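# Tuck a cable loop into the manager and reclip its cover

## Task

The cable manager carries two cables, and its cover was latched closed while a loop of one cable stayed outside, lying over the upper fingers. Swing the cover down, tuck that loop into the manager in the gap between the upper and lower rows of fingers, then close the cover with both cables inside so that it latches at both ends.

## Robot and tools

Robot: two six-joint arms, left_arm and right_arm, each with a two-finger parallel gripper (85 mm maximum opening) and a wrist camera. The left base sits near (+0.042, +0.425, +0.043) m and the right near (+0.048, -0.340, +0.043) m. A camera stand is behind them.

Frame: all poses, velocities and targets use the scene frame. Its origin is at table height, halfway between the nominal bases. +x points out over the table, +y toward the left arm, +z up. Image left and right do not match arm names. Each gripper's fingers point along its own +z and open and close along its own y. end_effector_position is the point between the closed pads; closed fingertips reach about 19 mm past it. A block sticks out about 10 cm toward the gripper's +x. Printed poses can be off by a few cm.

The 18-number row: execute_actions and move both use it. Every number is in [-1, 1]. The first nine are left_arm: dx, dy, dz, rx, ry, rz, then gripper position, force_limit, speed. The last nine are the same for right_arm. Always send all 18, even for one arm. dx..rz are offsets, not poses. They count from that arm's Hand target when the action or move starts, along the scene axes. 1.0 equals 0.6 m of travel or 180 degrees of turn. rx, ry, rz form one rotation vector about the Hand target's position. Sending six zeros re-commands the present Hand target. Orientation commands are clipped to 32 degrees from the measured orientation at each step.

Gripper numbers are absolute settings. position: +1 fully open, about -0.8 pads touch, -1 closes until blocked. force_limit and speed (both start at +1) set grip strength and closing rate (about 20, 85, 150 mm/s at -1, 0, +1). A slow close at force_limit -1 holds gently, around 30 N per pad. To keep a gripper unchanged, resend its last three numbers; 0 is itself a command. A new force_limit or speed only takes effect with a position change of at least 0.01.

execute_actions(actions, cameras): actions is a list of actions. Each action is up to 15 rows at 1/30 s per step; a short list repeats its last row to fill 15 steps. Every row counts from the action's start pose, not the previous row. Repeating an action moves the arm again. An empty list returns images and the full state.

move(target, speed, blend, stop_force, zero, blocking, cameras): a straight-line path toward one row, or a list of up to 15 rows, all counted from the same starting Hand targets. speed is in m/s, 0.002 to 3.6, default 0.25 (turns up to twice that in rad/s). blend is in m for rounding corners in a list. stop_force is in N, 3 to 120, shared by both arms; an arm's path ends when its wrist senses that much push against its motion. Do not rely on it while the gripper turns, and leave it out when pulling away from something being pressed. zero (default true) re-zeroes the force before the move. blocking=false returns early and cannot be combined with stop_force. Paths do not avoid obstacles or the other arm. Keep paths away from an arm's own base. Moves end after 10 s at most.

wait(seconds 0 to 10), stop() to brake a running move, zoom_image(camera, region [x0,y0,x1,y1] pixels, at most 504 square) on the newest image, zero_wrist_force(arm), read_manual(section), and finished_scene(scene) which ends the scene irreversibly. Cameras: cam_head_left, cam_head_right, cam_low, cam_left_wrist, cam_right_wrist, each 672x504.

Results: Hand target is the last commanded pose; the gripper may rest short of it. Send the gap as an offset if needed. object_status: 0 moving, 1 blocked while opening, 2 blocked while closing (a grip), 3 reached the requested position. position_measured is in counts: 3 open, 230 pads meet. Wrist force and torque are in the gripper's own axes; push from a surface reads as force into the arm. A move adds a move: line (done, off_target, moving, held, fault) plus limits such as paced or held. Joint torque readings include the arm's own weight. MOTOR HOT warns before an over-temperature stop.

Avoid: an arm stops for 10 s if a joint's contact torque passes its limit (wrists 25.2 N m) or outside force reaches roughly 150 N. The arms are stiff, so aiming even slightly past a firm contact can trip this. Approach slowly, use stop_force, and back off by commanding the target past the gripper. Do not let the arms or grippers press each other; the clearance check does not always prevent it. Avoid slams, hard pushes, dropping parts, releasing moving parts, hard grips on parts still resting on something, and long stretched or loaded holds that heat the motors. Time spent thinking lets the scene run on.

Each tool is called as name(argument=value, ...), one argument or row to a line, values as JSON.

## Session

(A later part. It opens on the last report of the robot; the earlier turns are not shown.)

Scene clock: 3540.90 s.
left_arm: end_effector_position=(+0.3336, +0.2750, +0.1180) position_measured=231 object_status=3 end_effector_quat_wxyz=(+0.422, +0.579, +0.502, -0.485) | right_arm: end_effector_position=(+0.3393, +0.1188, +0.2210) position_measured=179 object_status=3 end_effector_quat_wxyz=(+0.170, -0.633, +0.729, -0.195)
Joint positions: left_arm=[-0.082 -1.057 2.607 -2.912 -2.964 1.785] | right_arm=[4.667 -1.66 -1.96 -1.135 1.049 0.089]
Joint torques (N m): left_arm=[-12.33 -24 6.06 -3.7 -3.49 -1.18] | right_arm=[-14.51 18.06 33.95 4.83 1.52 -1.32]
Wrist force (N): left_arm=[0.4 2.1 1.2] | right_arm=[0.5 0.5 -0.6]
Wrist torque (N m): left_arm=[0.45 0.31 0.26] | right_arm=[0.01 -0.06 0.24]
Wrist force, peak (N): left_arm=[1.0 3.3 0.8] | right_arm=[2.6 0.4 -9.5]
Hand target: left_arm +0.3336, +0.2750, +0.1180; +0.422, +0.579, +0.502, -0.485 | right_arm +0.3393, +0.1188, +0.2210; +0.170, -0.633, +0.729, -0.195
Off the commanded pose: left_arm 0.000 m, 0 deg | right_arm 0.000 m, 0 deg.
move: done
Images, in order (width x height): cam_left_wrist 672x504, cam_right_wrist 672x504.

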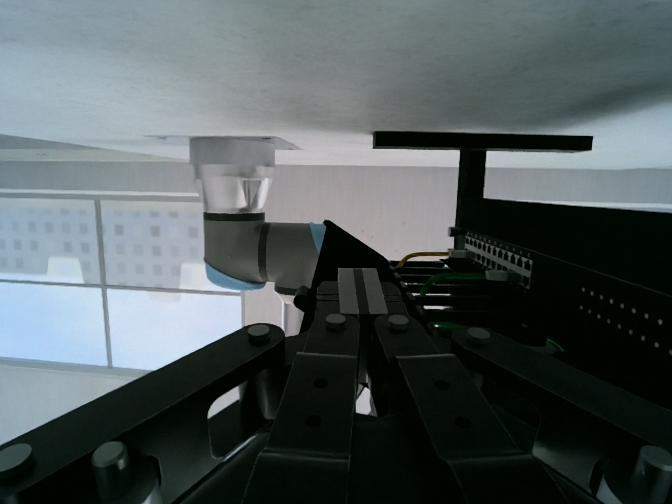

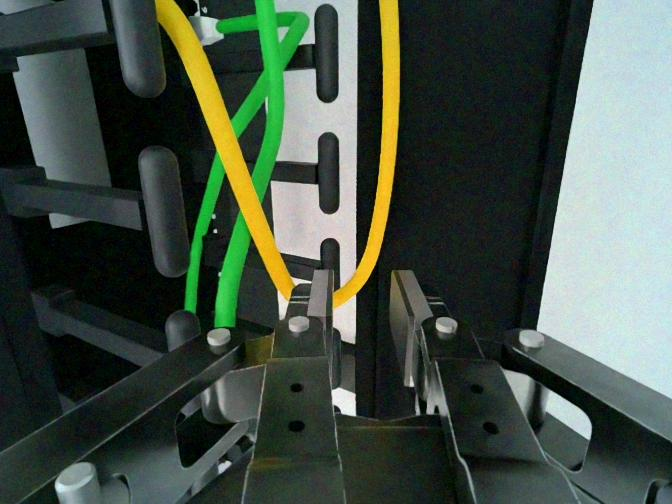

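move(
  target=[0,0,0,0,0,0,-1,-0.8,-0.5,0.0149,-0.0021,-0.026,0,0,0,-0.4,-0.7,-0.5],
  speed=0.03,
  stop_force=8,
  cameras=["cam_right_wrist"],
)

zoom_image(
  camera="cam_right_wrist",
  region=[250, 180, 450, 360],
)

Scene clock: 3571.67 s.
left_arm: end_effector_position=(+0.3336, +0.2750, +0.1180) position_measured=231 object_status=3 end_effector_quat_wxyz=(+0.422, +0.579, +0.502, -0.485) | right_arm: end_effector_position=(+0.3482, +0.1175, +0.2054) position_measured=179 object_status=3 end_effector_quat_wxyz=(+0.170, -0.633, +0.729, -0.195)
Joint positions: left_arm=[-0.082 -1.057 2.607 -2.912 -2.964 1.785] | right_arm=[4.648 -1.684 -1.981 -1.079 1.048 0.068]
Joint torques (N m): left_arm=[-12.5 -26.69 6.27 -3.68 -3.48 -1.06] | right_arm=[-15.4 18.48 10.94 5.15 -3.73 -1.2]
Wrist force (N): left_arm=[0.3 2.1 1.0] | right_arm=[0.4 0.2 -1.3]
Wrist torque (N m): left_arm=[0.45 0.32 0.26] | right_arm=[-0.02 -0.01 0.24]
Wrist force, peak (N): left_arm=[0.3 2.5 0.8] | right_arm=[0.5 0.5 -1.5]
Hand target: left_arm +0.3336, +0.2750, +0.1180; +0.422, +0.579, +0.502, -0.485 | right_arm +0.3482, +0.1175, +0.2054; +0.170, -0.633, +0.729, -0.195
Off the commanded pose: left_arm 0.000 m, 0 deg | right_arm 0.000 m, 0 deg.
move: done
Images, in order (width x height): cam_right_wrist 672x504.

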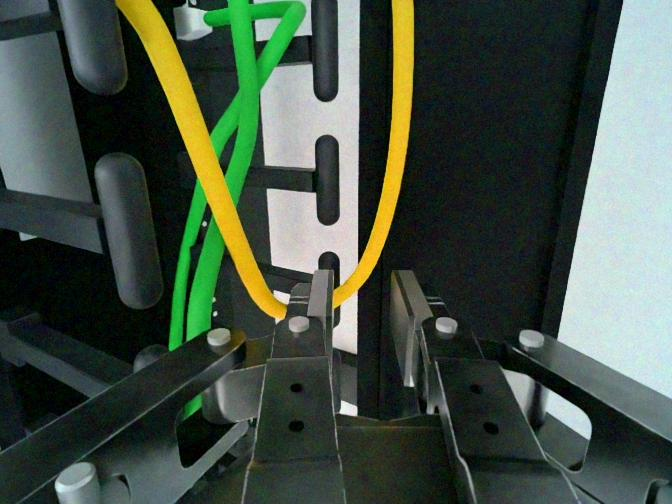

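Scaled by 2.520 from the camera's 672x504 image, which has a finer 960x720 frame.

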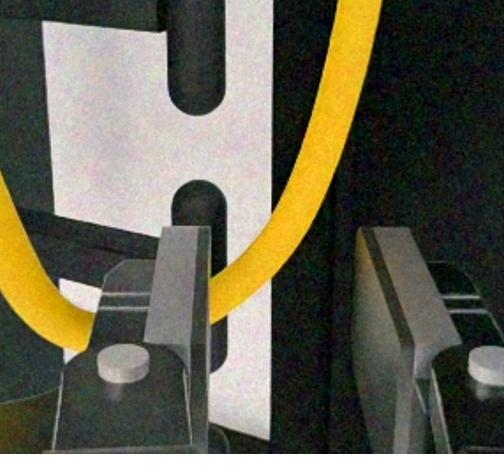

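move(
  target=[
    [0,0,0,0,0,0,-1,-0.8,-0.5,-0.0149,0.0021,0.026,0,0,0,-0.4,-0.7,-0.5],
    [0,0,0,0,0,0,-1,-0.8,-0.5,-0.0363,0.0051,0.0135,0,0,0,-0.4,-0.7,-0.5],
  ],
  speed=0.05,
  cameras=["cam_right_wrist"],
)

zoom_image(
  camera="cam_right_wrist",
  region=[250, 100, 450, 280],
)

move(
  target=[0,0,0,0,0,0,-1,-0.8,-0.5,0.0428,-0.006,0.025,0,0,0,-0.4,-0.7,-0.5],
  speed=0.05,
  cameras=["cam_right_wrist"],
)

zoom_image(
  camera="cam_right_wrist",
  region=[250, 100, 450, 280],
)

Scene clock: 3592.70 s.
left_arm: end_effector_position=(+0.3336, +0.2750, +0.1180) position_measured=231 object_status=3 end_effector_quat_wxyz=(+0.422, +0.579, +0.502, -0.485) | right_arm: end_effector_position=(+0.3265, +0.1206, +0.2136) position_measured=179 object_status=3 end_effector_quat_wxyz=(+0.170, -0.633, +0.729, -0.195)
Joint positions: left_arm=[-0.082 -1.057 2.607 -2.912 -2.964 1.785] | right_arm=[4.693 -1.662 -1.975 -1.133 1.05 0.12]
Joint torques (N m): left_arm=[-12.26 -28.7 6.06 -3.48 -3.48 -1.11] | right_arm=[13.01 17.31 13.12 5.29 1.44 0.97]
Wrist force (N): left_arm=[0.4 2.0 0.8] | right_arm=[0.3 0.4 -0.5]
Wrist torque (N m): left_arm=[0.42 0.29 0.26] | right_arm=[0.01 -0.01 0.06]
Wrist force, peak (N): left_arm=[0.4 2.5 0.9] | right_arm=[0.6 0.5 -1.7]
Hand target: left_arm +0.3336, +0.2750, +0.1180; +0.422, +0.579, +0.502, -0.485 | right_arm +0.3264, +0.1206, +0.2135; +0.170, -0.633, +0.729, -0.195
Off the commanded pose: left_arm 0.000 m, 0 deg | right_arm 0.000 m, 0 deg.
move: done
Images, in order (width x height): cam_right_wrist 672x504.

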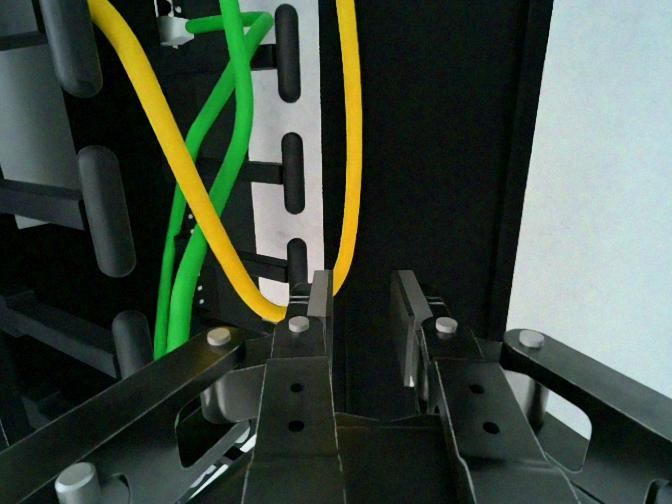

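Scaled by 2.520 from the camera's 672x504 image, which has a finer 960x720 frame.

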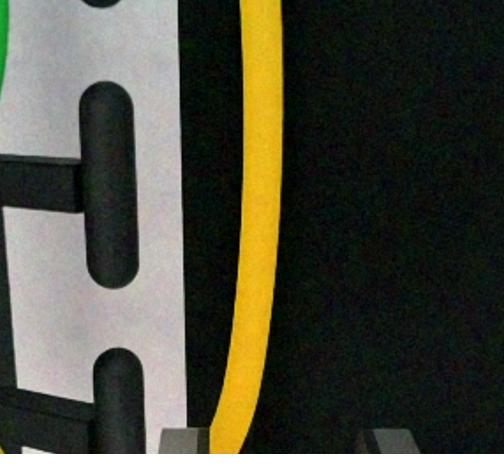

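Scene clock: 3593.70 s.
left_arm: end_effector_position=(+0.3336, +0.2750, +0.1180) position_measured=231 object_status=3 end_effector_quat_wxyz=(+0.422, +0.579, +0.502, -0.485) | right_arm: end_effector_position=(+0.3520, +0.1170, +0.2285) position_measured=179 object_status=3 end_effector_quat_wxyz=(+0.170, -0.633, +0.729, -0.195)
Joint positions: left_arm=[-0.082 -1.057 2.607 -2.912 -2.964 1.785] | right_arm=[4.64 -1.659 -1.944 -1.137 1.048 0.059]
Joint torques (N m): left_arm=[-12.47 -28.14 5.77 -3.7 -3.54 -1.01] | right_arm=[-13.73 30.91 33.25 0.01 -3.65 -1.42]
Wrist force (N): left_arm=[0.2 2.1 0.9] | right_arm=[0.2 1.0 -0.2]
Wrist torque (N m): left_arm=[0.45 0.33 0.26] | right_arm=[-0.01 -0.05 0.23]
Wrist force, peak (N): left_arm=[0.3 2.4 1.0] | right_arm=[0.3 1.3 -0.1]
Hand target: left_arm +0.3336, +0.2750, +0.1180; +0.422, +0.579, +0.502, -0.485 | right_arm +0.3521, +0.1170, +0.2285; +0.170, -0.633, +0.729, -0.195
Off the commanded pose: left_arm 0.000 m, 0 deg | right_arm 0.000 m, 0 deg.
move: done
Images, in order (width x height): cam_right_wrist 672x504.

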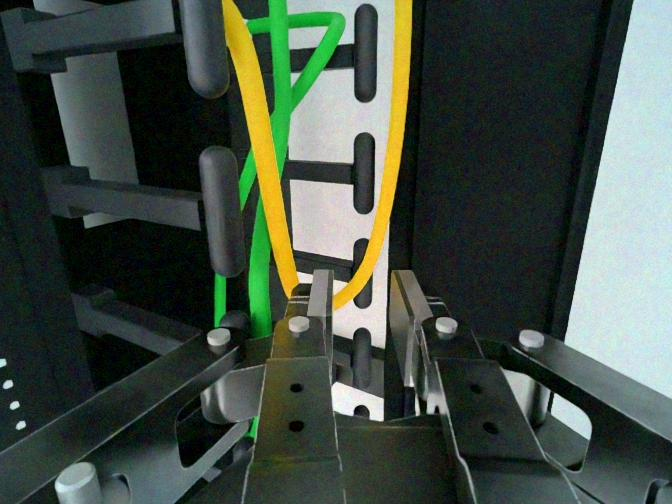

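Scaled by 2.520 from the camera's 672x504 image, which has a finer 960x720 frame.

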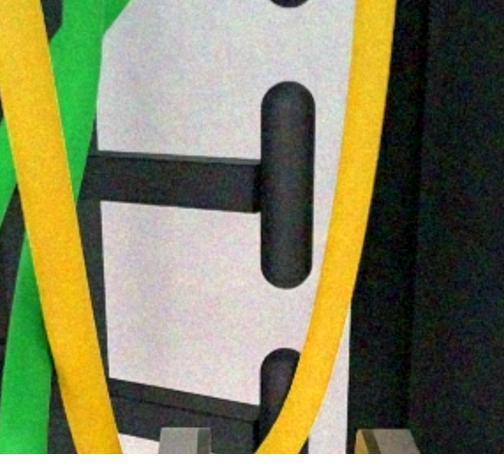

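move(
  target=[0,0,0,0,0,0,-1,-0.8,-0.5,0.0066,-0.0009,-0.0117,0,0,0,-0.4,-0.7,-0.5],
  speed=0.04,
)

execute_actions(
  actions=[
    [[0,0,0,0,0,0,-1,-0.8,-0.5,0,0,0,0,0,0,-1,-0.9,-0.8]],
    [[0,0,0,0,0,0,-1,-0.8,-0.5,0,0,0,0,0,0,-1,-0.9,-0.8]],
  ],
  cameras=["cam_right_wrist"],
)

zoom_image(
  camera="cam_right_wrist",
  region=[250, 180, 450, 360],
)

Scene clock: 3609.80 s.
left_arm: end_effector_position=(+0.3336, +0.2750, +0.1180) position_measured=231 object_status=3 end_effector_quat_wxyz=(+0.422, +0.579, +0.502, -0.485) | right_arm: end_effector_position=(+0.3549, +0.1162, +0.2236) position_measured=179 object_status=3 end_effector_quat_wxyz=(+0.170, -0.633, +0.730, -0.195)
Joint positions: left_arm=[-0.082 -1.057 2.607 -2.912 -2.964 1.785] | right_arm=[4.634 -1.666 -1.951 -1.12 1.048 0.053]
Joint torques (N m): left_arm=[-11.92 -27.97 5.91 -3.59 -3.4 -1.02] | right_arm=[0.11 27.4 21.96 3.32 -0.73 -0.07]
Wrist force (N): left_arm=[-0.1 2.0 0.9] | right_arm=[0.4 0.9 -0.8]
Wrist torque (N m): left_arm=[0.42 0.38 0.25] | right_arm=[0.00 -0.03 0.06]
Wrist force, peak (N): left_arm=[0.3 2.4 1.3] | right_arm=[81.3 29.7 -137.9]
Hand target: left_arm +0.3336, +0.2750, +0.1180; +0.422, +0.579, +0.502, -0.485 | right_arm +0.3549, +0.1162, +0.2236; +0.170, -0.633, +0.730, -0.195 (not the last commanded pose)
Tool commands: left_gripper/position=-1.0 left_gripper/force_limit=-0.8 left_gripper/speed=-0.5 right_gripper/position=-0.396078 right_gripper/force_limit=-0.701961 right_gripper/speed=-0.498039
Off the commanded pose: left_arm 0.000 m, 0 deg | right_arm 0.002 m, 0 deg.
FORCE FAULT: contact force on the right arm reached its limit, and that arm stopped. The contact can be on any part of that arm, not only on its tool. That arm's remaining commands of this call were not run. That arm is still stopped at the end of this call. That arm stays stopped for about 10 more seconds. Until then a move that you send moves the other arm only, and its call returns only when the move has ended. Once the stop has ended, the next robot result says so. If the stop ends while you think or write, that arm runs what you send next, counted from a new Hand target: where the arm stands when the stop ends. While its stop runs, that arm takes no new command, but its gripper still runs the gripper command that each later call begins with. Until it ends, the stop uses up actions while you think or wait. An arm that is not stopped still takes commands.
move: fault (right_arm)

not run: an earlier result of this reply reported a stop or a fault. Calls in your next reply go to the robot.

Scaled by 2.520 from the camera's 672x504 image, which has a finer 960x720 frame.
This view is cut from an older image: the scene may have changed since it was taken.

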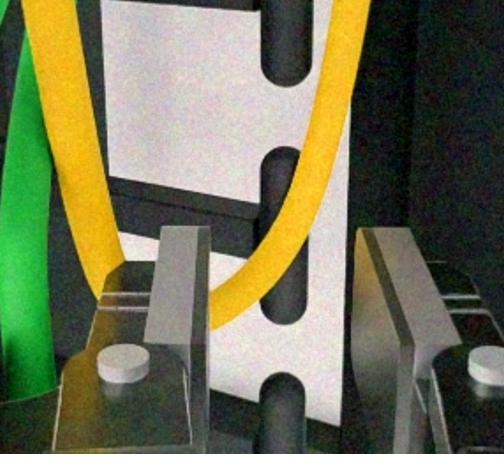

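wait(
  seconds=10,
  cameras=["cam_right_wrist", "cam_head_left"],
)

Scene clock: 3626.57 s.
left_arm: end_effector_position=(+0.3336, +0.2750, +0.1180) position_measured=231 object_status=3 end_effector_quat_wxyz=(+0.422, +0.579, +0.502, -0.485) | right_arm: end_effector_position=(+0.3549, +0.1162, +0.2236) position_measured=179 object_status=3 end_effector_quat_wxyz=(+0.170, -0.633, +0.730, -0.195)
Joint positions: left_arm=[-0.082 -1.057 2.607 -2.912 -2.964 1.785] | right_arm=[4.634 -1.666 -1.951 -1.12 1.048 0.053]
Joint torques (N m): left_arm=[-11.26 -27.98 5.95 -3.35 -3.25 -0.73] | right_arm=[0.22 27.42 22.65 3.25 -1.23 -0.13]
Wrist force (N): left_arm=[0.1 2.2 1.0] | right_arm=[-0.1 0.9 -0.6]
Wrist torque (N m): left_arm=[0.46 0.34 0.26] | right_arm=[0.00 0.05 0.06]
Wrist force, peak (N): left_arm=[0.3 2.4 1.2] | right_arm=[-0.7 1.2 -1.1]
Hand target: left_arm +0.3336, +0.2750, +0.1180; +0.422, +0.579, +0.502, -0.485 | right_arm +0.3549, +0.1162, +0.2236; +0.170, -0.633, +0.730, -0.195 (not the last commanded pose)
Tool commands: left_gripper/position=-1.0 left_gripper/force_limit=-0.8 left_gripper/speed=-0.5 right_gripper/position=-0.396078 right_gripper/force_limit=-0.701961 right_gripper/speed=-0.498039
Off the commanded pose: left_arm 0.000 m, 0 deg | right_arm 0.002 m, 0 deg.
FORCE FAULT, CONTINUED: the right arm's stop, for the force fault that an earlier result reported, is over. The rest of the stop counts as 19 of the actions that you can send in this scene. That arm's target is now where it stood when the stop ended, not its last command. That arm accepts commands again.
wait: 10.00 s; at rest from the start
Images, in order (width x height): cam_head_left 672x504, cam_right_wrist 672x504.

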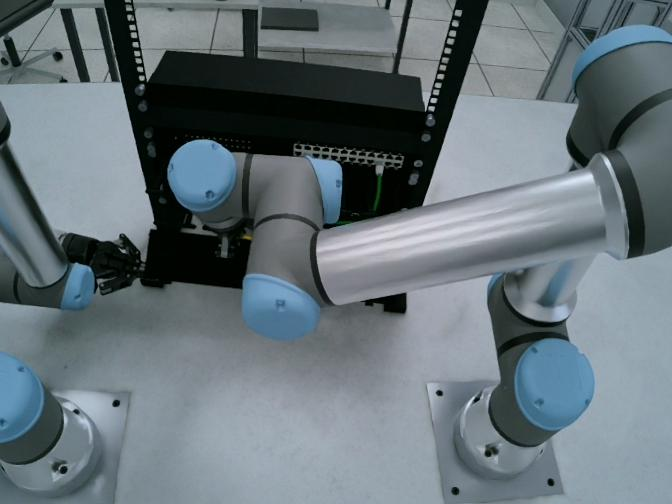

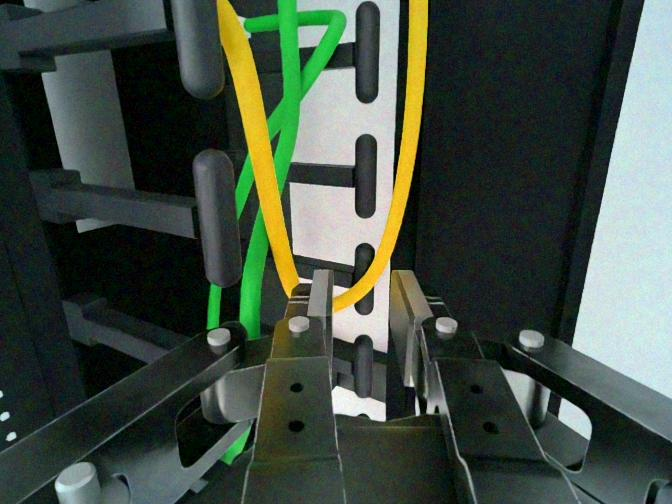

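move(
  target=[0,0,0,0,0,0,-1,-0.8,-0.5,-0.0182,0.0026,0.0087,0,0,0,-0.4,-0.7,-0.5],
  speed=0.03,
  cameras=["cam_right_wrist"],
)

zoom_image(
  camera="cam_right_wrist",
  region=[250, 180, 450, 360],
)

Scene clock: 3632.83 s.
left_arm: end_effector_position=(+0.3336, +0.2750, +0.1180) position_measured=231 object_status=3 end_effector_quat_wxyz=(+0.422, +0.579, +0.502, -0.485) | right_arm: end_effector_position=(+0.3440, +0.1178, +0.2288) position_measured=179 object_status=3 end_effector_quat_wxyz=(+0.170, -0.633, +0.730, -0.195)
Joint positions: left_arm=[-0.082 -1.057 2.607 -2.912 -2.964 1.785] | right_arm=[4.657 -1.653 -1.946 -1.15 1.049 0.078]
Joint torques (N m): left_arm=[-11.47 -27.78 5.71 -3.42 -3.28 -0.6] | right_arm=[15.13 37.9 34.27 -0.04 1.55 1.42]
Wrist force (N): left_arm=[0.2 2.2 0.8] | right_arm=[-0.1 0.3 -0.6]
Wrist torque (N m): left_arm=[0.46 0.32 0.26] | right_arm=[-0.02 0.06 0.06]
Wrist force, peak (N): left_arm=[0.1 2.4 1.1] | right_arm=[-0.2 1.2 -0.8]
Hand target: left_arm +0.3336, +0.2750, +0.1180; +0.422, +0.579, +0.502, -0.485 | right_arm +0.3440, +0.1178, +0.2288; +0.170, -0.633, +0.730, -0.195
Off the commanded pose: left_arm 0.000 m, 0 deg | right_arm 0.000 m, 0 deg.
move: done
Images, in order (width x height): cam_right_wrist 672x504.

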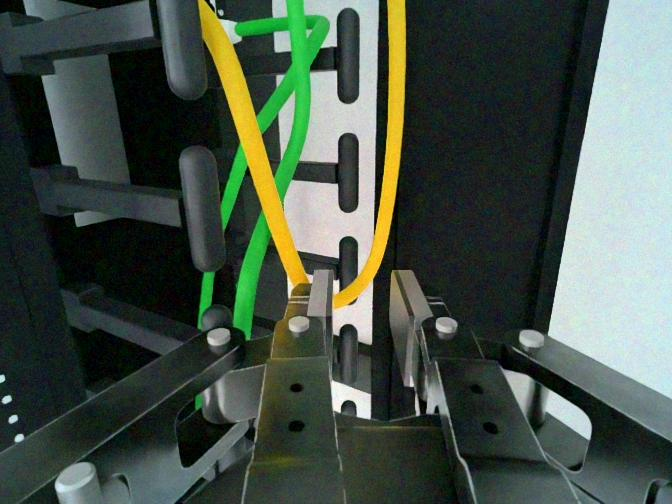

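Scaled by 2.520 from the camera's 672x504 image, which has a finer 960x720 frame.

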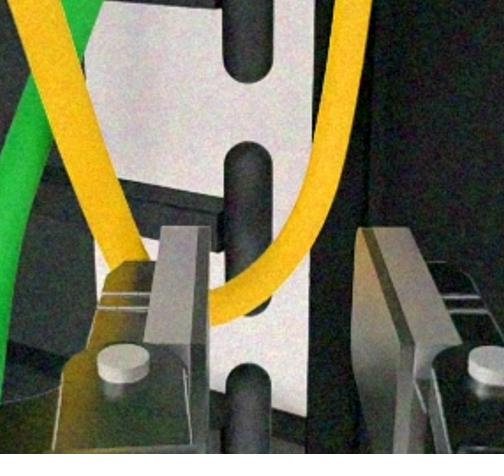

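execute_actions(
  actions=[
    [[0,0,0,0,0,0,-1,-0.8,-0.5,0,0,0,0,0,0,-1,-0.9,-0.8]],
    [[0,0,0,0,0,0,-1,-0.8,-0.5,0,0,0,0,0,0,-1,-0.9,-0.8]],
  ],
  cameras=["cam_right_wrist"],
)

zoom_image(
  camera="cam_right_wrist",
  region=[250, 180, 450, 360],
)

Scene clock: 3652.73 s.
left_arm: end_effector_position=(+0.3336, +0.2750, +0.1180) position_measured=231 object_status=3 end_effector_quat_wxyz=(+0.422, +0.579, +0.502, -0.485) | right_arm: end_effector_position=(+0.3440, +0.1178, +0.2288) position_measured=231 object_status=3 end_effector_quat_wxyz=(+0.170, -0.633, +0.730, -0.195)
Joint positions: left_arm=[-0.082 -1.057 2.607 -2.912 -2.964 1.785] | right_arm=[4.657 -1.653 -1.946 -1.151 1.049 0.079]
Joint torques (N m): left_arm=[-12.23 -27.54 5.75 -3.3 -3.21 -0.65] | right_arm=[14.65 37 33.35 -0.1 1.24 1.58]
Wrist force (N): left_arm=[0.3 2.1 1.0] | right_arm=[-0.3 0.5 -0.3]
Wrist torque (N m): left_arm=[0.45 0.31 0.26] | right_arm=[0.01 0.08 0.06]
Wrist force, peak (N): left_arm=[0.3 2.5 1.0] | right_arm=[-0.3 0.6 -0.9]
Hand target: left_arm +0.3336, +0.2750, +0.1180; +0.422, +0.579, +0.502, -0.485 | right_arm +0.3440, +0.1178, +0.2288; +0.170, -0.633, +0.730, -0.195
Off the commanded pose: left_arm 0.000 m, 0 deg | right_arm 0.000 m, 0 deg.
Step readings (end_effector_position of left_arm | right_arm):
0: (+0.3336, +0.2750, +0.1180) | (+0.3440, +0.1178, +0.2288)
1: (+0.3336, +0.2750, +0.1180) | (+0.3440, +0.1178, +0.2288)
2: (+0.3336, +0.2750, +0.1180) | (+0.3440, +0.1178, +0.2288)
4: (+0.3336, +0.2750, +0.1180) | (+0.3440, +0.1178, +0.2288)
8: (+0.3336, +0.2750, +0.1180) | (+0.3440, +0.1178, +0.2288)
15: (+0.3336, +0.2750, +0.1180) | (+0.3440, +0.1178, +0.2288)
16: (+0.3336, +0.2750, +0.1180) | (+0.3440, +0.1178, +0.2288)
17: (+0.3336, +0.2750, +0.1180) | (+0.3440, +0.1178, +0.2288)
19: (+0.3336, +0.2750, +0.1180) | (+0.3440, +0.1178, +0.2288)
23: (+0.3336, +0.2750, +0.1180) | (+0.3440, +0.1178, +0.2288)
30: (+0.3336, +0.2750, +0.1180) | (+0.3440, +0.1178, +0.2288)
Images, in order (width x height): cam_right_wrist 672x504.

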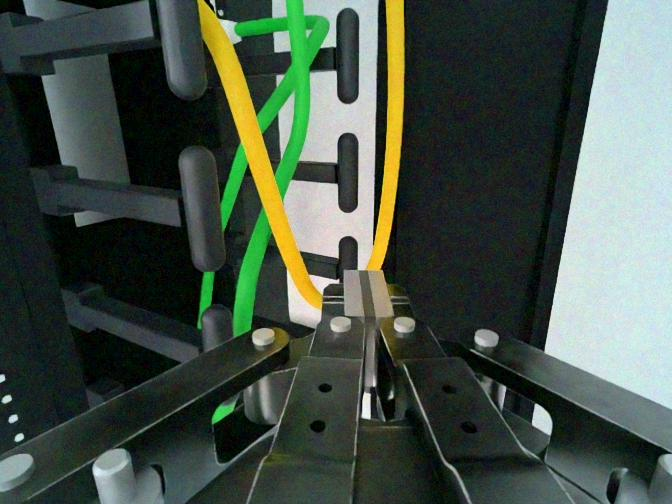

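Scaled by 2.520 from the camera's 672x504 image, which has a finer 960x720 frame.

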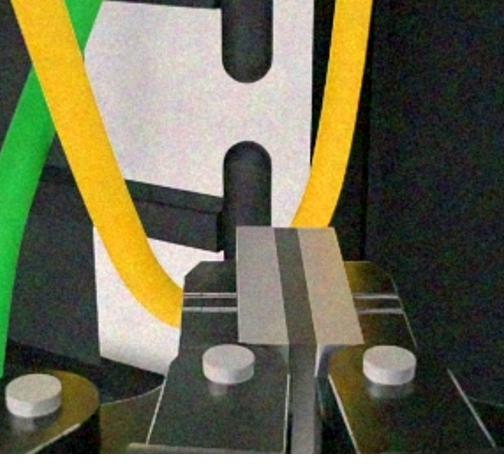

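execute_actions(
  actions=[
    [[0,0,0,0,0,0,-1,-0.8,-0.5,0,0,0,0,0,0,-0.4,-0.7,-0.5]],
  ],
)

move(
  target=[
    [0,0,0,0,0,0,-1,-0.8,-0.5,-0.0079,0.0011,-0.013,0,0,0,-0.4,-0.7,-0.5],
    [0,0,0,0,0,0,-1,-0.8,-0.5,0.007,-0.001,-0.039,0,0,0,-0.4,-0.7,-0.5],
  ],
  speed=0.03,
  stop_force=8,
  cameras=["cam_right_wrist"],
)

zoom_image(
  camera="cam_right_wrist",
  region=[250, 180, 450, 360],
)

Scene clock: 3680.80 s.
left_arm: end_effector_position=(+0.3336, +0.2750, +0.1180) position_measured=231 object_status=3 end_effector_quat_wxyz=(+0.422, +0.579, +0.502, -0.485) | right_arm: end_effector_position=(+0.3440, +0.1178, +0.2288) position_measured=179 object_status=0 end_effector_quat_wxyz=(+0.170, -0.633, +0.730, -0.195)
Joint positions: left_arm=[-0.082 -1.057 2.607 -2.912 -2.964 1.785] | right_arm=[4.657 -1.653 -1.946 -1.151 1.049 0.079]
Joint torques (N m): left_arm=[-11.36 -28.21 5.72 -3.23 -3.15 -0.55] | right_arm=[15.47 36 32.45 -0.11 0.91 1.27]
Wrist force (N): left_arm=[0.1 2.1 0.7] | right_arm=[-0.3 0.8 -0.5]
Wrist torque (N m): left_arm=[0.46 0.35 0.26] | right_arm=[0.06 0.09 0.06]
Wrist force, peak (N): left_arm=[0.4 2.5 1.1] | right_arm=[-0.5 0.8 -0.3]
Hand target: left_arm +0.3336, +0.2750, +0.1180; +0.422, +0.579, +0.502, -0.485 | right_arm +0.3440, +0.1178, +0.2288; +0.170, -0.633, +0.730, -0.195
Off the commanded pose: left_arm 0.000 m, 0 deg | right_arm 0.000 m, 0 deg.
Step readings (end_effector_position of left_arm | right_arm):
0: (+0.3336, +0.2750, +0.1180) | (+0.3440, +0.1178, +0.2288)
1: (+0.3336, +0.2750, +0.1180) | (+0.3440, +0.1178, +0.2288)
2: (+0.3336, +0.2750, +0.1180) | (+0.3440, +0.1178, +0.2288)
4: (+0.3336, +0.2750, +0.1180) | (+0.3440, +0.1178, +0.2288)
8: (+0.3336, +0.2750, +0.1180) | (+0.3440, +0.1178, +0.2288)
15: (+0.3336, +0.2750, +0.1180) | (+0.3440, +0.1178, +0.2288)

Scene clock: 3682.63 s.
left_arm: end_effector_position=(+0.3336, +0.2750, +0.1180) position_measured=231 object_status=3 end_effector_quat_wxyz=(+0.422, +0.579, +0.502, -0.485) | right_arm: end_effector_position=(+0.3482, +0.1172, +0.2054) position_measured=179 object_status=3 end_effector_quat_wxyz=(+0.170, -0.633, +0.730, -0.195)
Joint positions: left_arm=[-0.082 -1.057 2.607 -2.912 -2.964 1.785] | right_arm=[4.648 -1.684 -1.981 -1.08 1.049 0.069]
Joint torques (N m): left_arm=[-11.61 -28.04 5.7 -3.19 -3.28 -0.51] | right_arm=[-16.2 18.52 10.86 5.21 -3.53 -1.3]
Wrist force (N): left_arm=[0.1 2.1 1.0] | right_arm=[0.3 0.5 -1.6]
Wrist torque (N m): left_arm=[0.46 0.35 0.26] | right_arm=[0.01 0.04 0.24]
Wrist force, peak (N): left_arm=[0.0 2.4 1.1] | right_arm=[0.3 0.7 -1.9]
Hand target: left_arm +0.3336, +0.2750, +0.1180; +0.422, +0.579, +0.502, -0.485 | right_arm +0.3482, +0.1172, +0.2054; +0.170, -0.633, +0.730, -0.195
Off the commanded pose: left_arm 0.000 m, 0 deg | right_arm 0.000 m, 0 deg.
move: done
Images, in order (width x height): cam_right_wrist 672x504.

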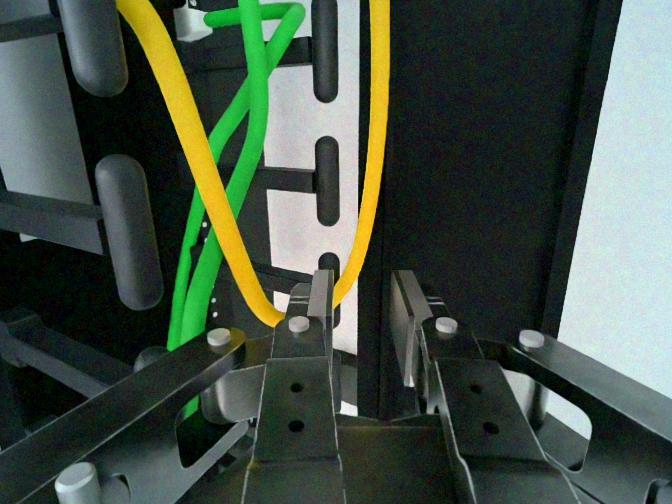

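Scaled by 2.520 from the camera's 672x504 image, which has a finer 960x720 frame.

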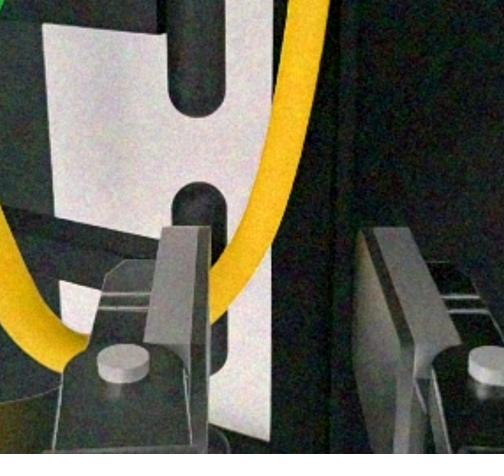

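execute_actions(
  actions=[
    [[0,0,0,0,0,0,-1,-0.8,-0.5,0,0,0,0,0,0,-1,-0.9,-0.9]],
    [[0,0,0,0,0,0,-1,-0.8,-0.5,0,0,0,0,0,0,-1,-0.9,-0.9]],
  ],
  cameras=["cam_right_wrist"],
)

zoom_image(
  camera="cam_right_wrist",
  region=[250, 180, 450, 360],
)

Scene clock: 3695.37 s.
left_arm: end_effector_position=(+0.3336, +0.2750, +0.1180) position_measured=231 object_status=3 end_effector_quat_wxyz=(+0.422, +0.579, +0.502, -0.485) | right_arm: end_effector_position=(+0.3482, +0.1172, +0.2054) position_measured=230 object_status=3 end_effector_quat_wxyz=(+0.170, -0.633, +0.730, -0.195)
Joint positions: left_arm=[-0.082 -1.057 2.607 -2.912 -2.964 1.785] | right_arm=[4.648 -1.684 -1.981 -1.08 1.049 0.069]
Joint torques (N m): left_arm=[-11.11 -28.94 4.77 -3.22 -3.13 -0.45] | right_arm=[-14.29 20.25 13.2 5.33 -3.44 -1.63]
Wrist force (N): left_arm=[0.0 2.1 0.8] | right_arm=[-0.2 0.4 -0.6]
Wrist torque (N m): left_arm=[0.45 0.36 0.26] | right_arm=[0.00 0.07 0.24]
Wrist force, peak (N): left_arm=[0.7 2.5 1.0] | right_arm=[0.4 0.2 -2.0]
Hand target: left_arm +0.3336, +0.2750, +0.1180; +0.422, +0.579, +0.502, -0.485 | right_arm +0.3482, +0.1172, +0.2054; +0.170, -0.633, +0.730, -0.195
Off the commanded pose: left_arm 0.000 m, 0 deg | right_arm 0.000 m, 0 deg.
Step readings (end_effector_position of left_arm | right_arm):
0: (+0.3336, +0.2750, +0.1180) | (+0.3482, +0.1172, +0.2054)
1: (+0.3336, +0.2750, +0.1180) | (+0.3482, +0.1172, +0.2054)
2: (+0.3336, +0.2750, +0.1180) | (+0.3482, +0.1172, +0.2054)
4: (+0.3336, +0.2750, +0.1180) | (+0.3482, +0.1172, +0.2054)
8: (+0.3336, +0.2750, +0.1180) | (+0.3482, +0.1172, +0.2054)
15: (+0.3336, +0.2750, +0.1180) | (+0.3482, +0.1172, +0.2054)
16: (+0.3336, +0.2750, +0.1180) | (+0.3482, +0.1172, +0.2054)
17: (+0.3336, +0.2750, +0.1180) | (+0.3482, +0.1172, +0.2054)
19: (+0.3336, +0.2750, +0.1180) | (+0.3482, +0.1172, +0.2054)
23: (+0.3336, +0.2750, +0.1180) | (+0.3482, +0.1172, +0.2054)
30: (+0.3336, +0.2750, +0.1180) | (+0.3482, +0.1172, +0.2054)
Images, in order (width x height): cam_right_wrist 672x504.

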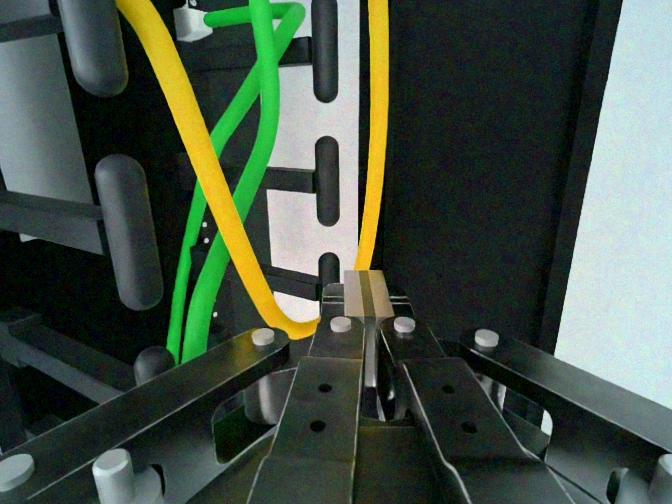

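Scaled by 2.520 from the camera's 672x504 image, which has a finer 960x720 frame.

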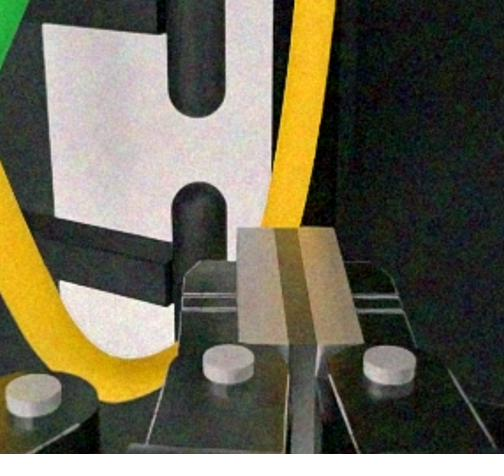

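move(
  target=[0.033,-0.0046,-0.0167,0,0,0,-1,-0.8,-0.5,-0.033,0.0046,0.06,0,0,0,-1,-0.9,-0.9],
  speed=0.03,
  stop_force=10,
  cameras=["cam_right_wrist", "cam_left_wrist", "cam_low"],
)

Scene clock: 3749.23 s.
left_arm: end_effector_position=(+0.3534, +0.2722, +0.1080) position_measured=231 object_status=3 end_effector_quat_wxyz=(+0.422, +0.579, +0.502, -0.485) | right_arm: end_effector_position=(+0.3284, +0.1200, +0.2414) position_measured=230 object_status=3 end_effector_quat_wxyz=(+0.170, -0.633, +0.730, -0.195)
Joint positions: left_arm=[-0.084 -1.006 2.554 -2.921 -2.965 1.774] | right_arm=[4.689 -1.631 -1.93 -1.208 1.051 0.116]
Joint torques (N m): left_arm=[-12.82 -20.4 -11.02 -3.87 -3.84 -1.57] | right_arm=[15 37.5 33.01 -0.14 1.39 1.24]
Wrist force (N): left_arm=[0.3 2.1 1.1] | right_arm=[-0.1 0.3 -0.4]
Wrist torque (N m): left_arm=[0.48 0.32 0.25] | right_arm=[-0.01 0.06 0.06]
Wrist force, peak (N): left_arm=[0.3 2.5 1.1] | right_arm=[-0.2 0.4 -1.1]
Hand target: left_arm +0.3534, +0.2722, +0.1080; +0.422, +0.579, +0.502, -0.485 | right_arm +0.3284, +0.1200, +0.2414; +0.170, -0.633, +0.730, -0.195
Off the commanded pose: left_arm 0.000 m, 0 deg | right_arm 0.000 m, 0 deg.
move: done
Images, in order (width x height): cam_low 672x504, cam_left_wrist 672x504, cam_right_wrist 672x504.

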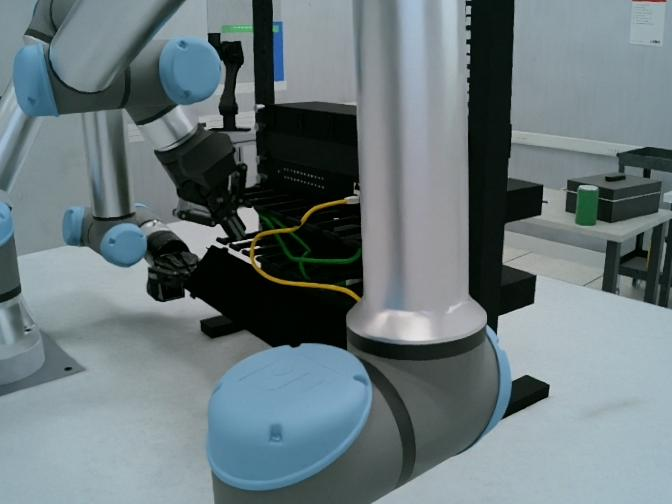

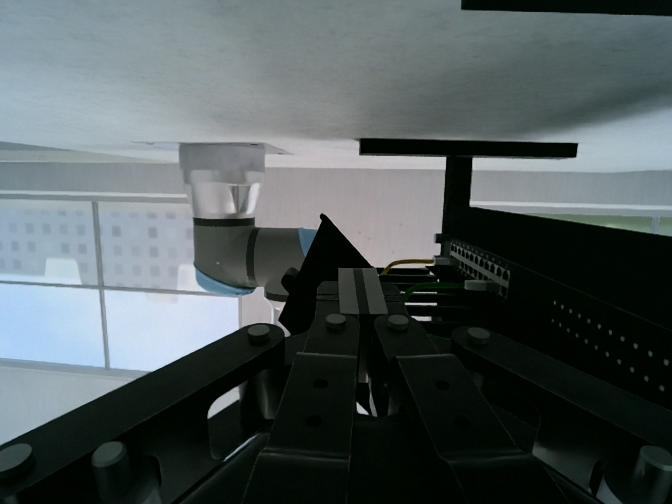

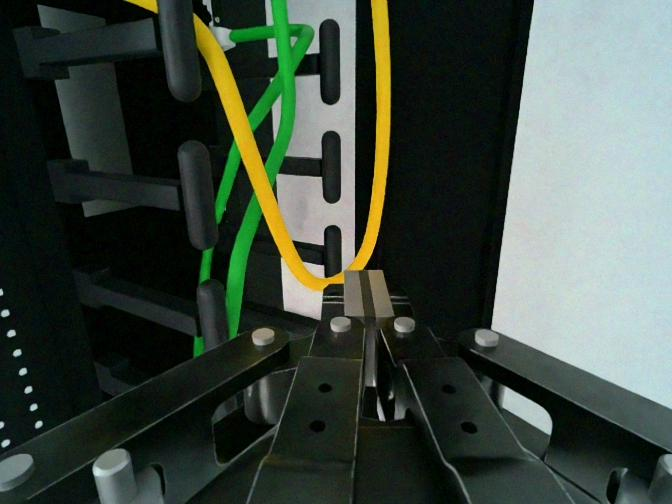

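zoom_image(
  camera="cam_low",
  region=[180, 150, 400, 350],
)

Scaled by 2.291 from the camera's 672x504 image, which has a finer 960x720 frame.

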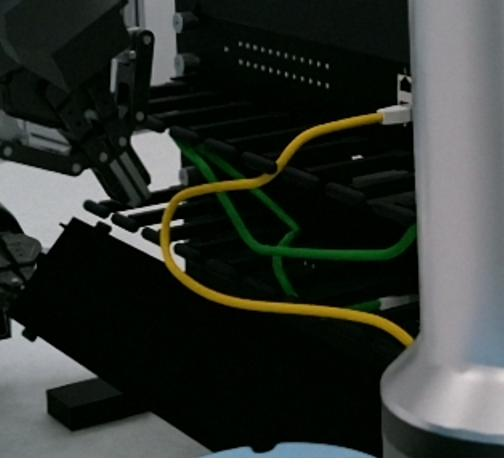

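move(
  target=[0,0,0,0,0,0,-1,-0.8,-0.5,0.0005,-0.0169,-0.02,-0.0116,-0.0825,0,-0.4,-0.7,-0.5],
  speed=0.05,
  stop_force=10,
  cameras=["cam_right_wrist", "cam_low"],
)

zoom_image(
  camera="cam_low",
  region=[180, 150, 400, 350],
)

zoom_image(
  camera="cam_right_wrist",
  region=[250, 180, 450, 360],
)

Scene clock: 3781.83 s.
left_arm: end_effector_position=(+0.3534, +0.2722, +0.1080) position_measured=231 object_status=3 end_effector_quat_wxyz=(+0.422, +0.579, +0.502, -0.485) | right_arm: end_effector_position=(+0.3287, +0.1098, +0.2294) position_measured=179 object_status=3 end_effector_quat_wxyz=(+0.251, -0.606, +0.698, -0.288)
Joint positions: left_arm=[-0.084 -1.006 2.554 -2.921 -2.965 1.774] | right_arm=[4.8 -1.642 -2.027 -1.247 0.807 0.293]
Joint torques (N m): left_arm=[-12.36 -20.02 -10.82 -3.76 -3.81 -1.52] | right_arm=[13.92 16.32 11.18 -0.33 -3.8 1.35]
Wrist force (N): left_arm=[0.4 2.2 1.1] | right_arm=[-0.2 0.6 -0.1]
Wrist torque (N m): left_arm=[0.50 0.30 0.25] | right_arm=[0.06 0.03 -0.02]
Wrist force, peak (N): left_arm=[0.5 2.2 1.4] | right_arm=[0.2 1.2 0.3]
Hand target: left_arm +0.3534, +0.2722, +0.1080; +0.422, +0.579, +0.502, -0.485 | right_arm +0.3287, +0.1098, +0.2294; +0.251, -0.606, +0.698, -0.288
Off the commanded pose: left_arm 0.000 m, 0 deg | right_arm 0.000 m, 0 deg.
move: done
Images, in order (width x height): cam_low 672x504, cam_right_wrist 672x504.

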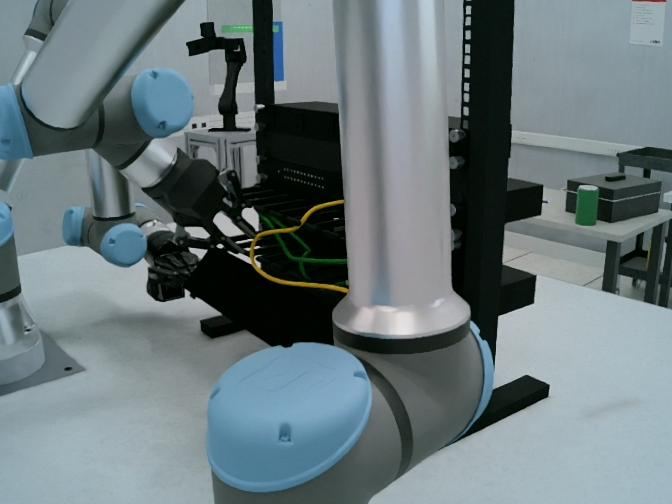

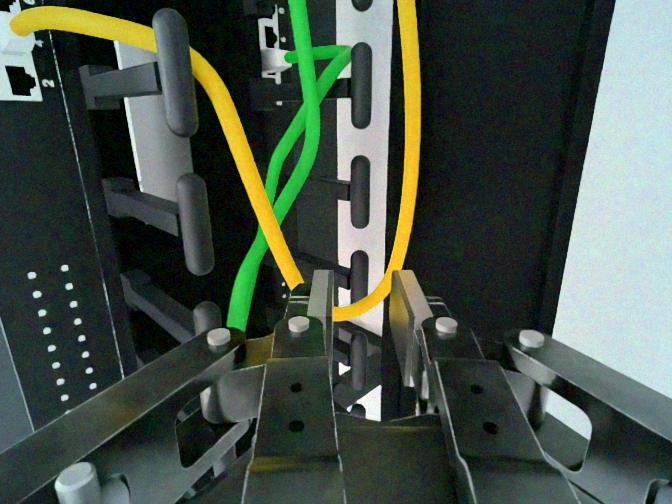

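Scaled by 2.291 from the camera's 672x504 image, which has a finer 960x720 frame.

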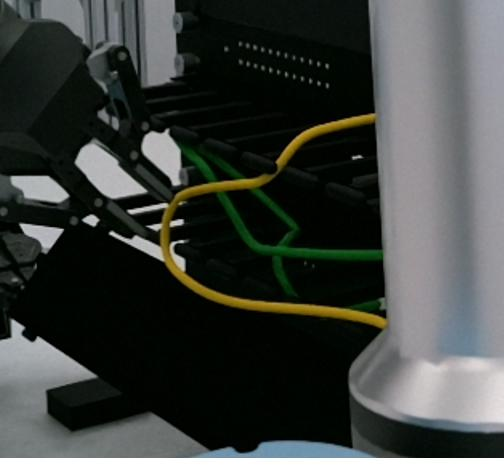

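Scaled by 2.520 from the camera's 672x504 image, which has a finer 960x720 frame.

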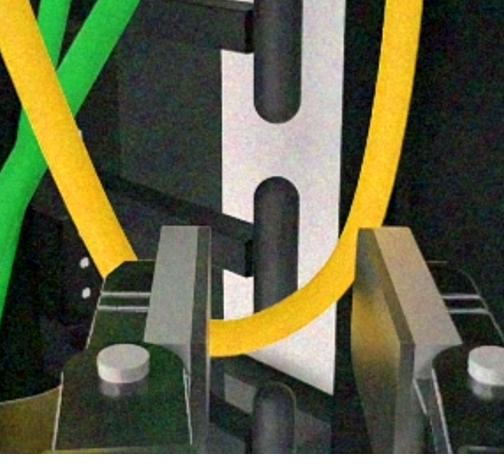

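move(
  target=[0,0,0,0,0,0,-1,-0.8,-0.5,0.0175,-0.0025,-0.0177,0,0,0,-0.4,-0.7,-0.5],
  speed=0.03,
  stop_force=8,
  cameras=["cam_right_wrist", "cam_low"],
)

zoom_image(
  camera="cam_low",
  region=[210, 200, 310, 290],
)

zoom_image(
  camera="cam_right_wrist",
  region=[250, 180, 450, 360],
)

Scene clock: 3798.80 s.
left_arm: end_effector_position=(+0.3534, +0.2722, +0.1080) position_measured=231 object_status=3 end_effector_quat_wxyz=(+0.422, +0.579, +0.502, -0.485) | right_arm: end_effector_position=(+0.3392, +0.1083, +0.2188) position_measured=179 object_status=3 end_effector_quat_wxyz=(+0.251, -0.606, +0.698, -0.288)
Joint positions: left_arm=[-0.084 -1.006 2.554 -2.921 -2.965 1.774] | right_arm=[4.777 -1.66 -2.045 -1.19 0.803 0.263]
Joint torques (N m): left_arm=[-12.2 -20.21 -10.06 -3.9 -3.81 -1.56] | right_arm=[-15.12 16.7 10.17 4.99 -3.93 -1.4]
Wrist force (N): left_arm=[0.1 2.0 1.2] | right_arm=[0.0 0.5 -0.3]
Wrist torque (N m): left_arm=[0.48 0.35 0.26] | right_arm=[0.05 -0.01 0.15]
Wrist force, peak (N): left_arm=[0.1 2.3 1.4] | right_arm=[0.2 1.0 0.1]
Hand target: left_arm +0.3534, +0.2722, +0.1080; +0.422, +0.579, +0.502, -0.485 | right_arm +0.3392, +0.1083, +0.2188; +0.251, -0.606, +0.698, -0.288
Off the commanded pose: left_arm 0.000 m, 0 deg | right_arm 0.000 m, 0 deg.
move: done
Images, in order (width x height): cam_low 672x504, cam_right_wrist 672x504.

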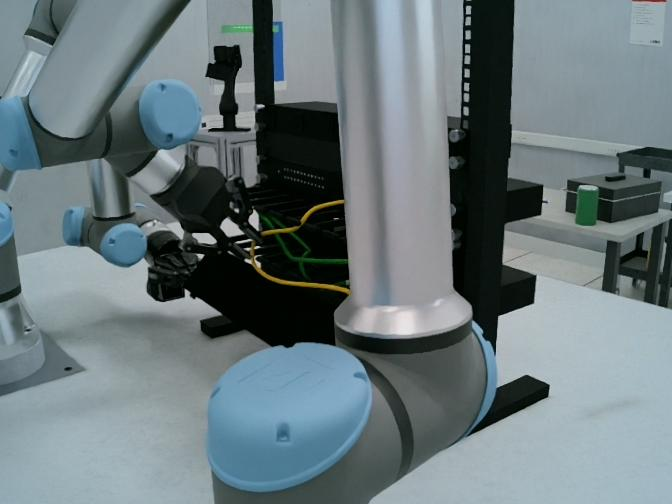

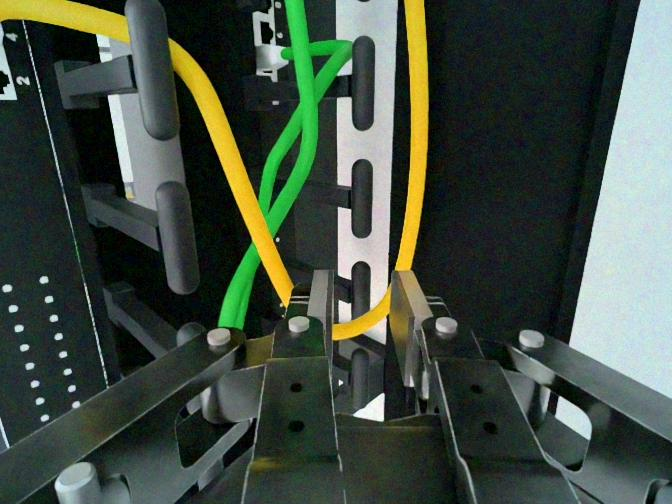

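Scaled by 5.040 from the camera's 672x504 image, which has a finer 960x720 frame.

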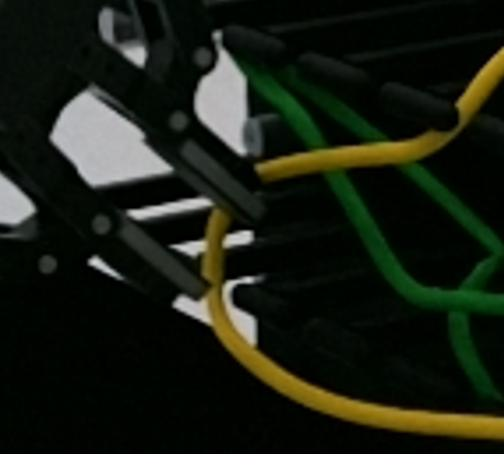

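Scaled by 2.520 from the camera's 672x504 image, which has a finer 960x720 frame.

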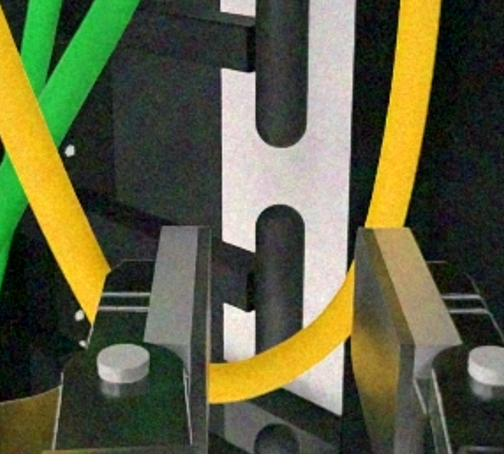

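move(
  target=[
    [0,0,0,0,0,0,-1,-0.8,-0.5,-0.066,0.0093,0.0667,0,0,0,-0.4,-0.7,-0.5],
    [0,0,0,0,0,0,-1,-0.8,-0.5,-0.079,0.0457,0.0103,-0.4511,-0.0685,0.2524,-0.4,-0.7,-0.5],
  ],
  speed=[0.06,0.1],
  stop_force=15,
  cameras=["cam_right_wrist", "cam_low"],
)

zoom_image(
  camera="cam_low",
  region=[210, 180, 330, 300],
)

Scene clock: 3838.43 s.
left_arm: end_effector_position=(+0.3534, +0.2722, +0.1080) position_measured=231 object_status=3 end_effector_quat_wxyz=(+0.422, +0.579, +0.502, -0.485) | right_arm: end_effector_position=(+0.2918, +0.1357, +0.2250) position_measured=179 object_status=3 end_effector_quat_wxyz=(+0.042, +0.792, -0.056, +0.607)
Joint positions: left_arm=[-0.084 -1.006 2.554 -2.921 -2.965 1.774] | right_arm=[4.999 -1.868 -1.923 -1.899 0.482 -0.537]
Joint torques (N m): left_arm=[-11.48 -20.15 -7.54 -3.7 -3.52 -1.37] | right_arm=[13.5 26.28 8.04 3.35 -3.71 -1.15]
Wrist force (N): left_arm=[0.2 1.8 0.9] | right_arm=[-2.4 -0.4 0.2]
Wrist torque (N m): left_arm=[0.44 0.32 0.25] | right_arm=[-0.19 0.43 0.29]
Wrist force, peak (N): left_arm=[0.6 2.2 1.3] | right_arm=[-2.9 -0.7 0.2]
Hand target: left_arm +0.3534, +0.2722, +0.1080; +0.422, +0.579, +0.502, -0.485 | right_arm +0.2918, +0.1357, +0.2250; +0.042, +0.792, -0.056, +0.607
Off the commanded pose: left_arm 0.000 m, 0 deg | right_arm 0.000 m, 0 deg.
move: done
Images, in order (width x height): cam_low 672x504, cam_right_wrist 672x504.

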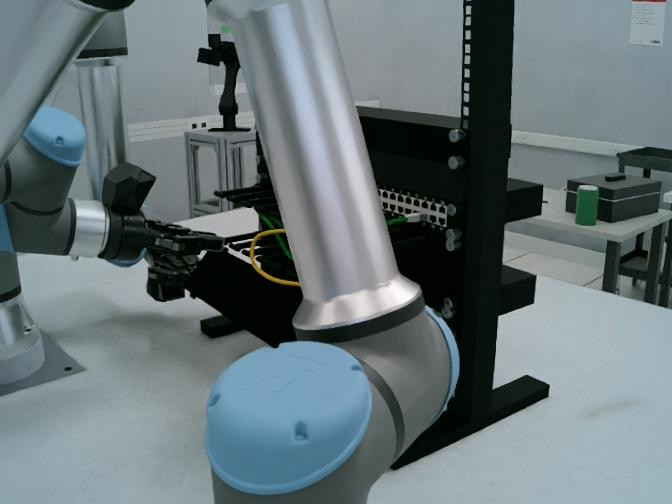

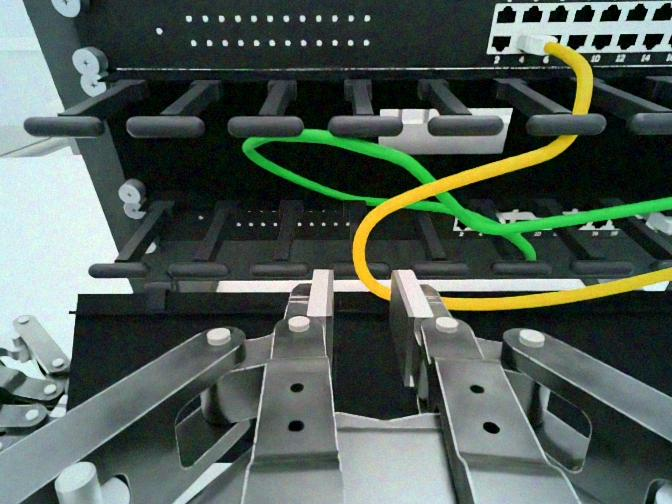

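Scaled by 4.200 from the camera's 672x504 image, which has a finer 960x720 frame.

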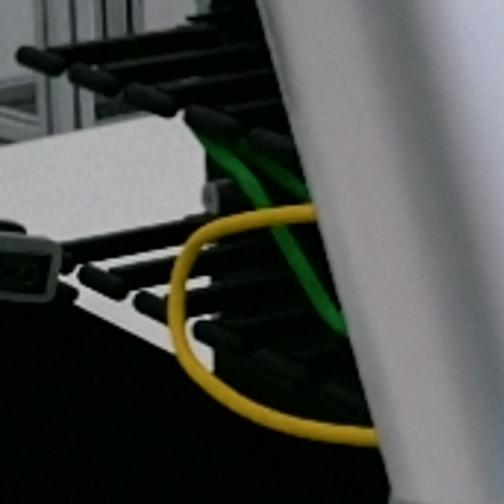

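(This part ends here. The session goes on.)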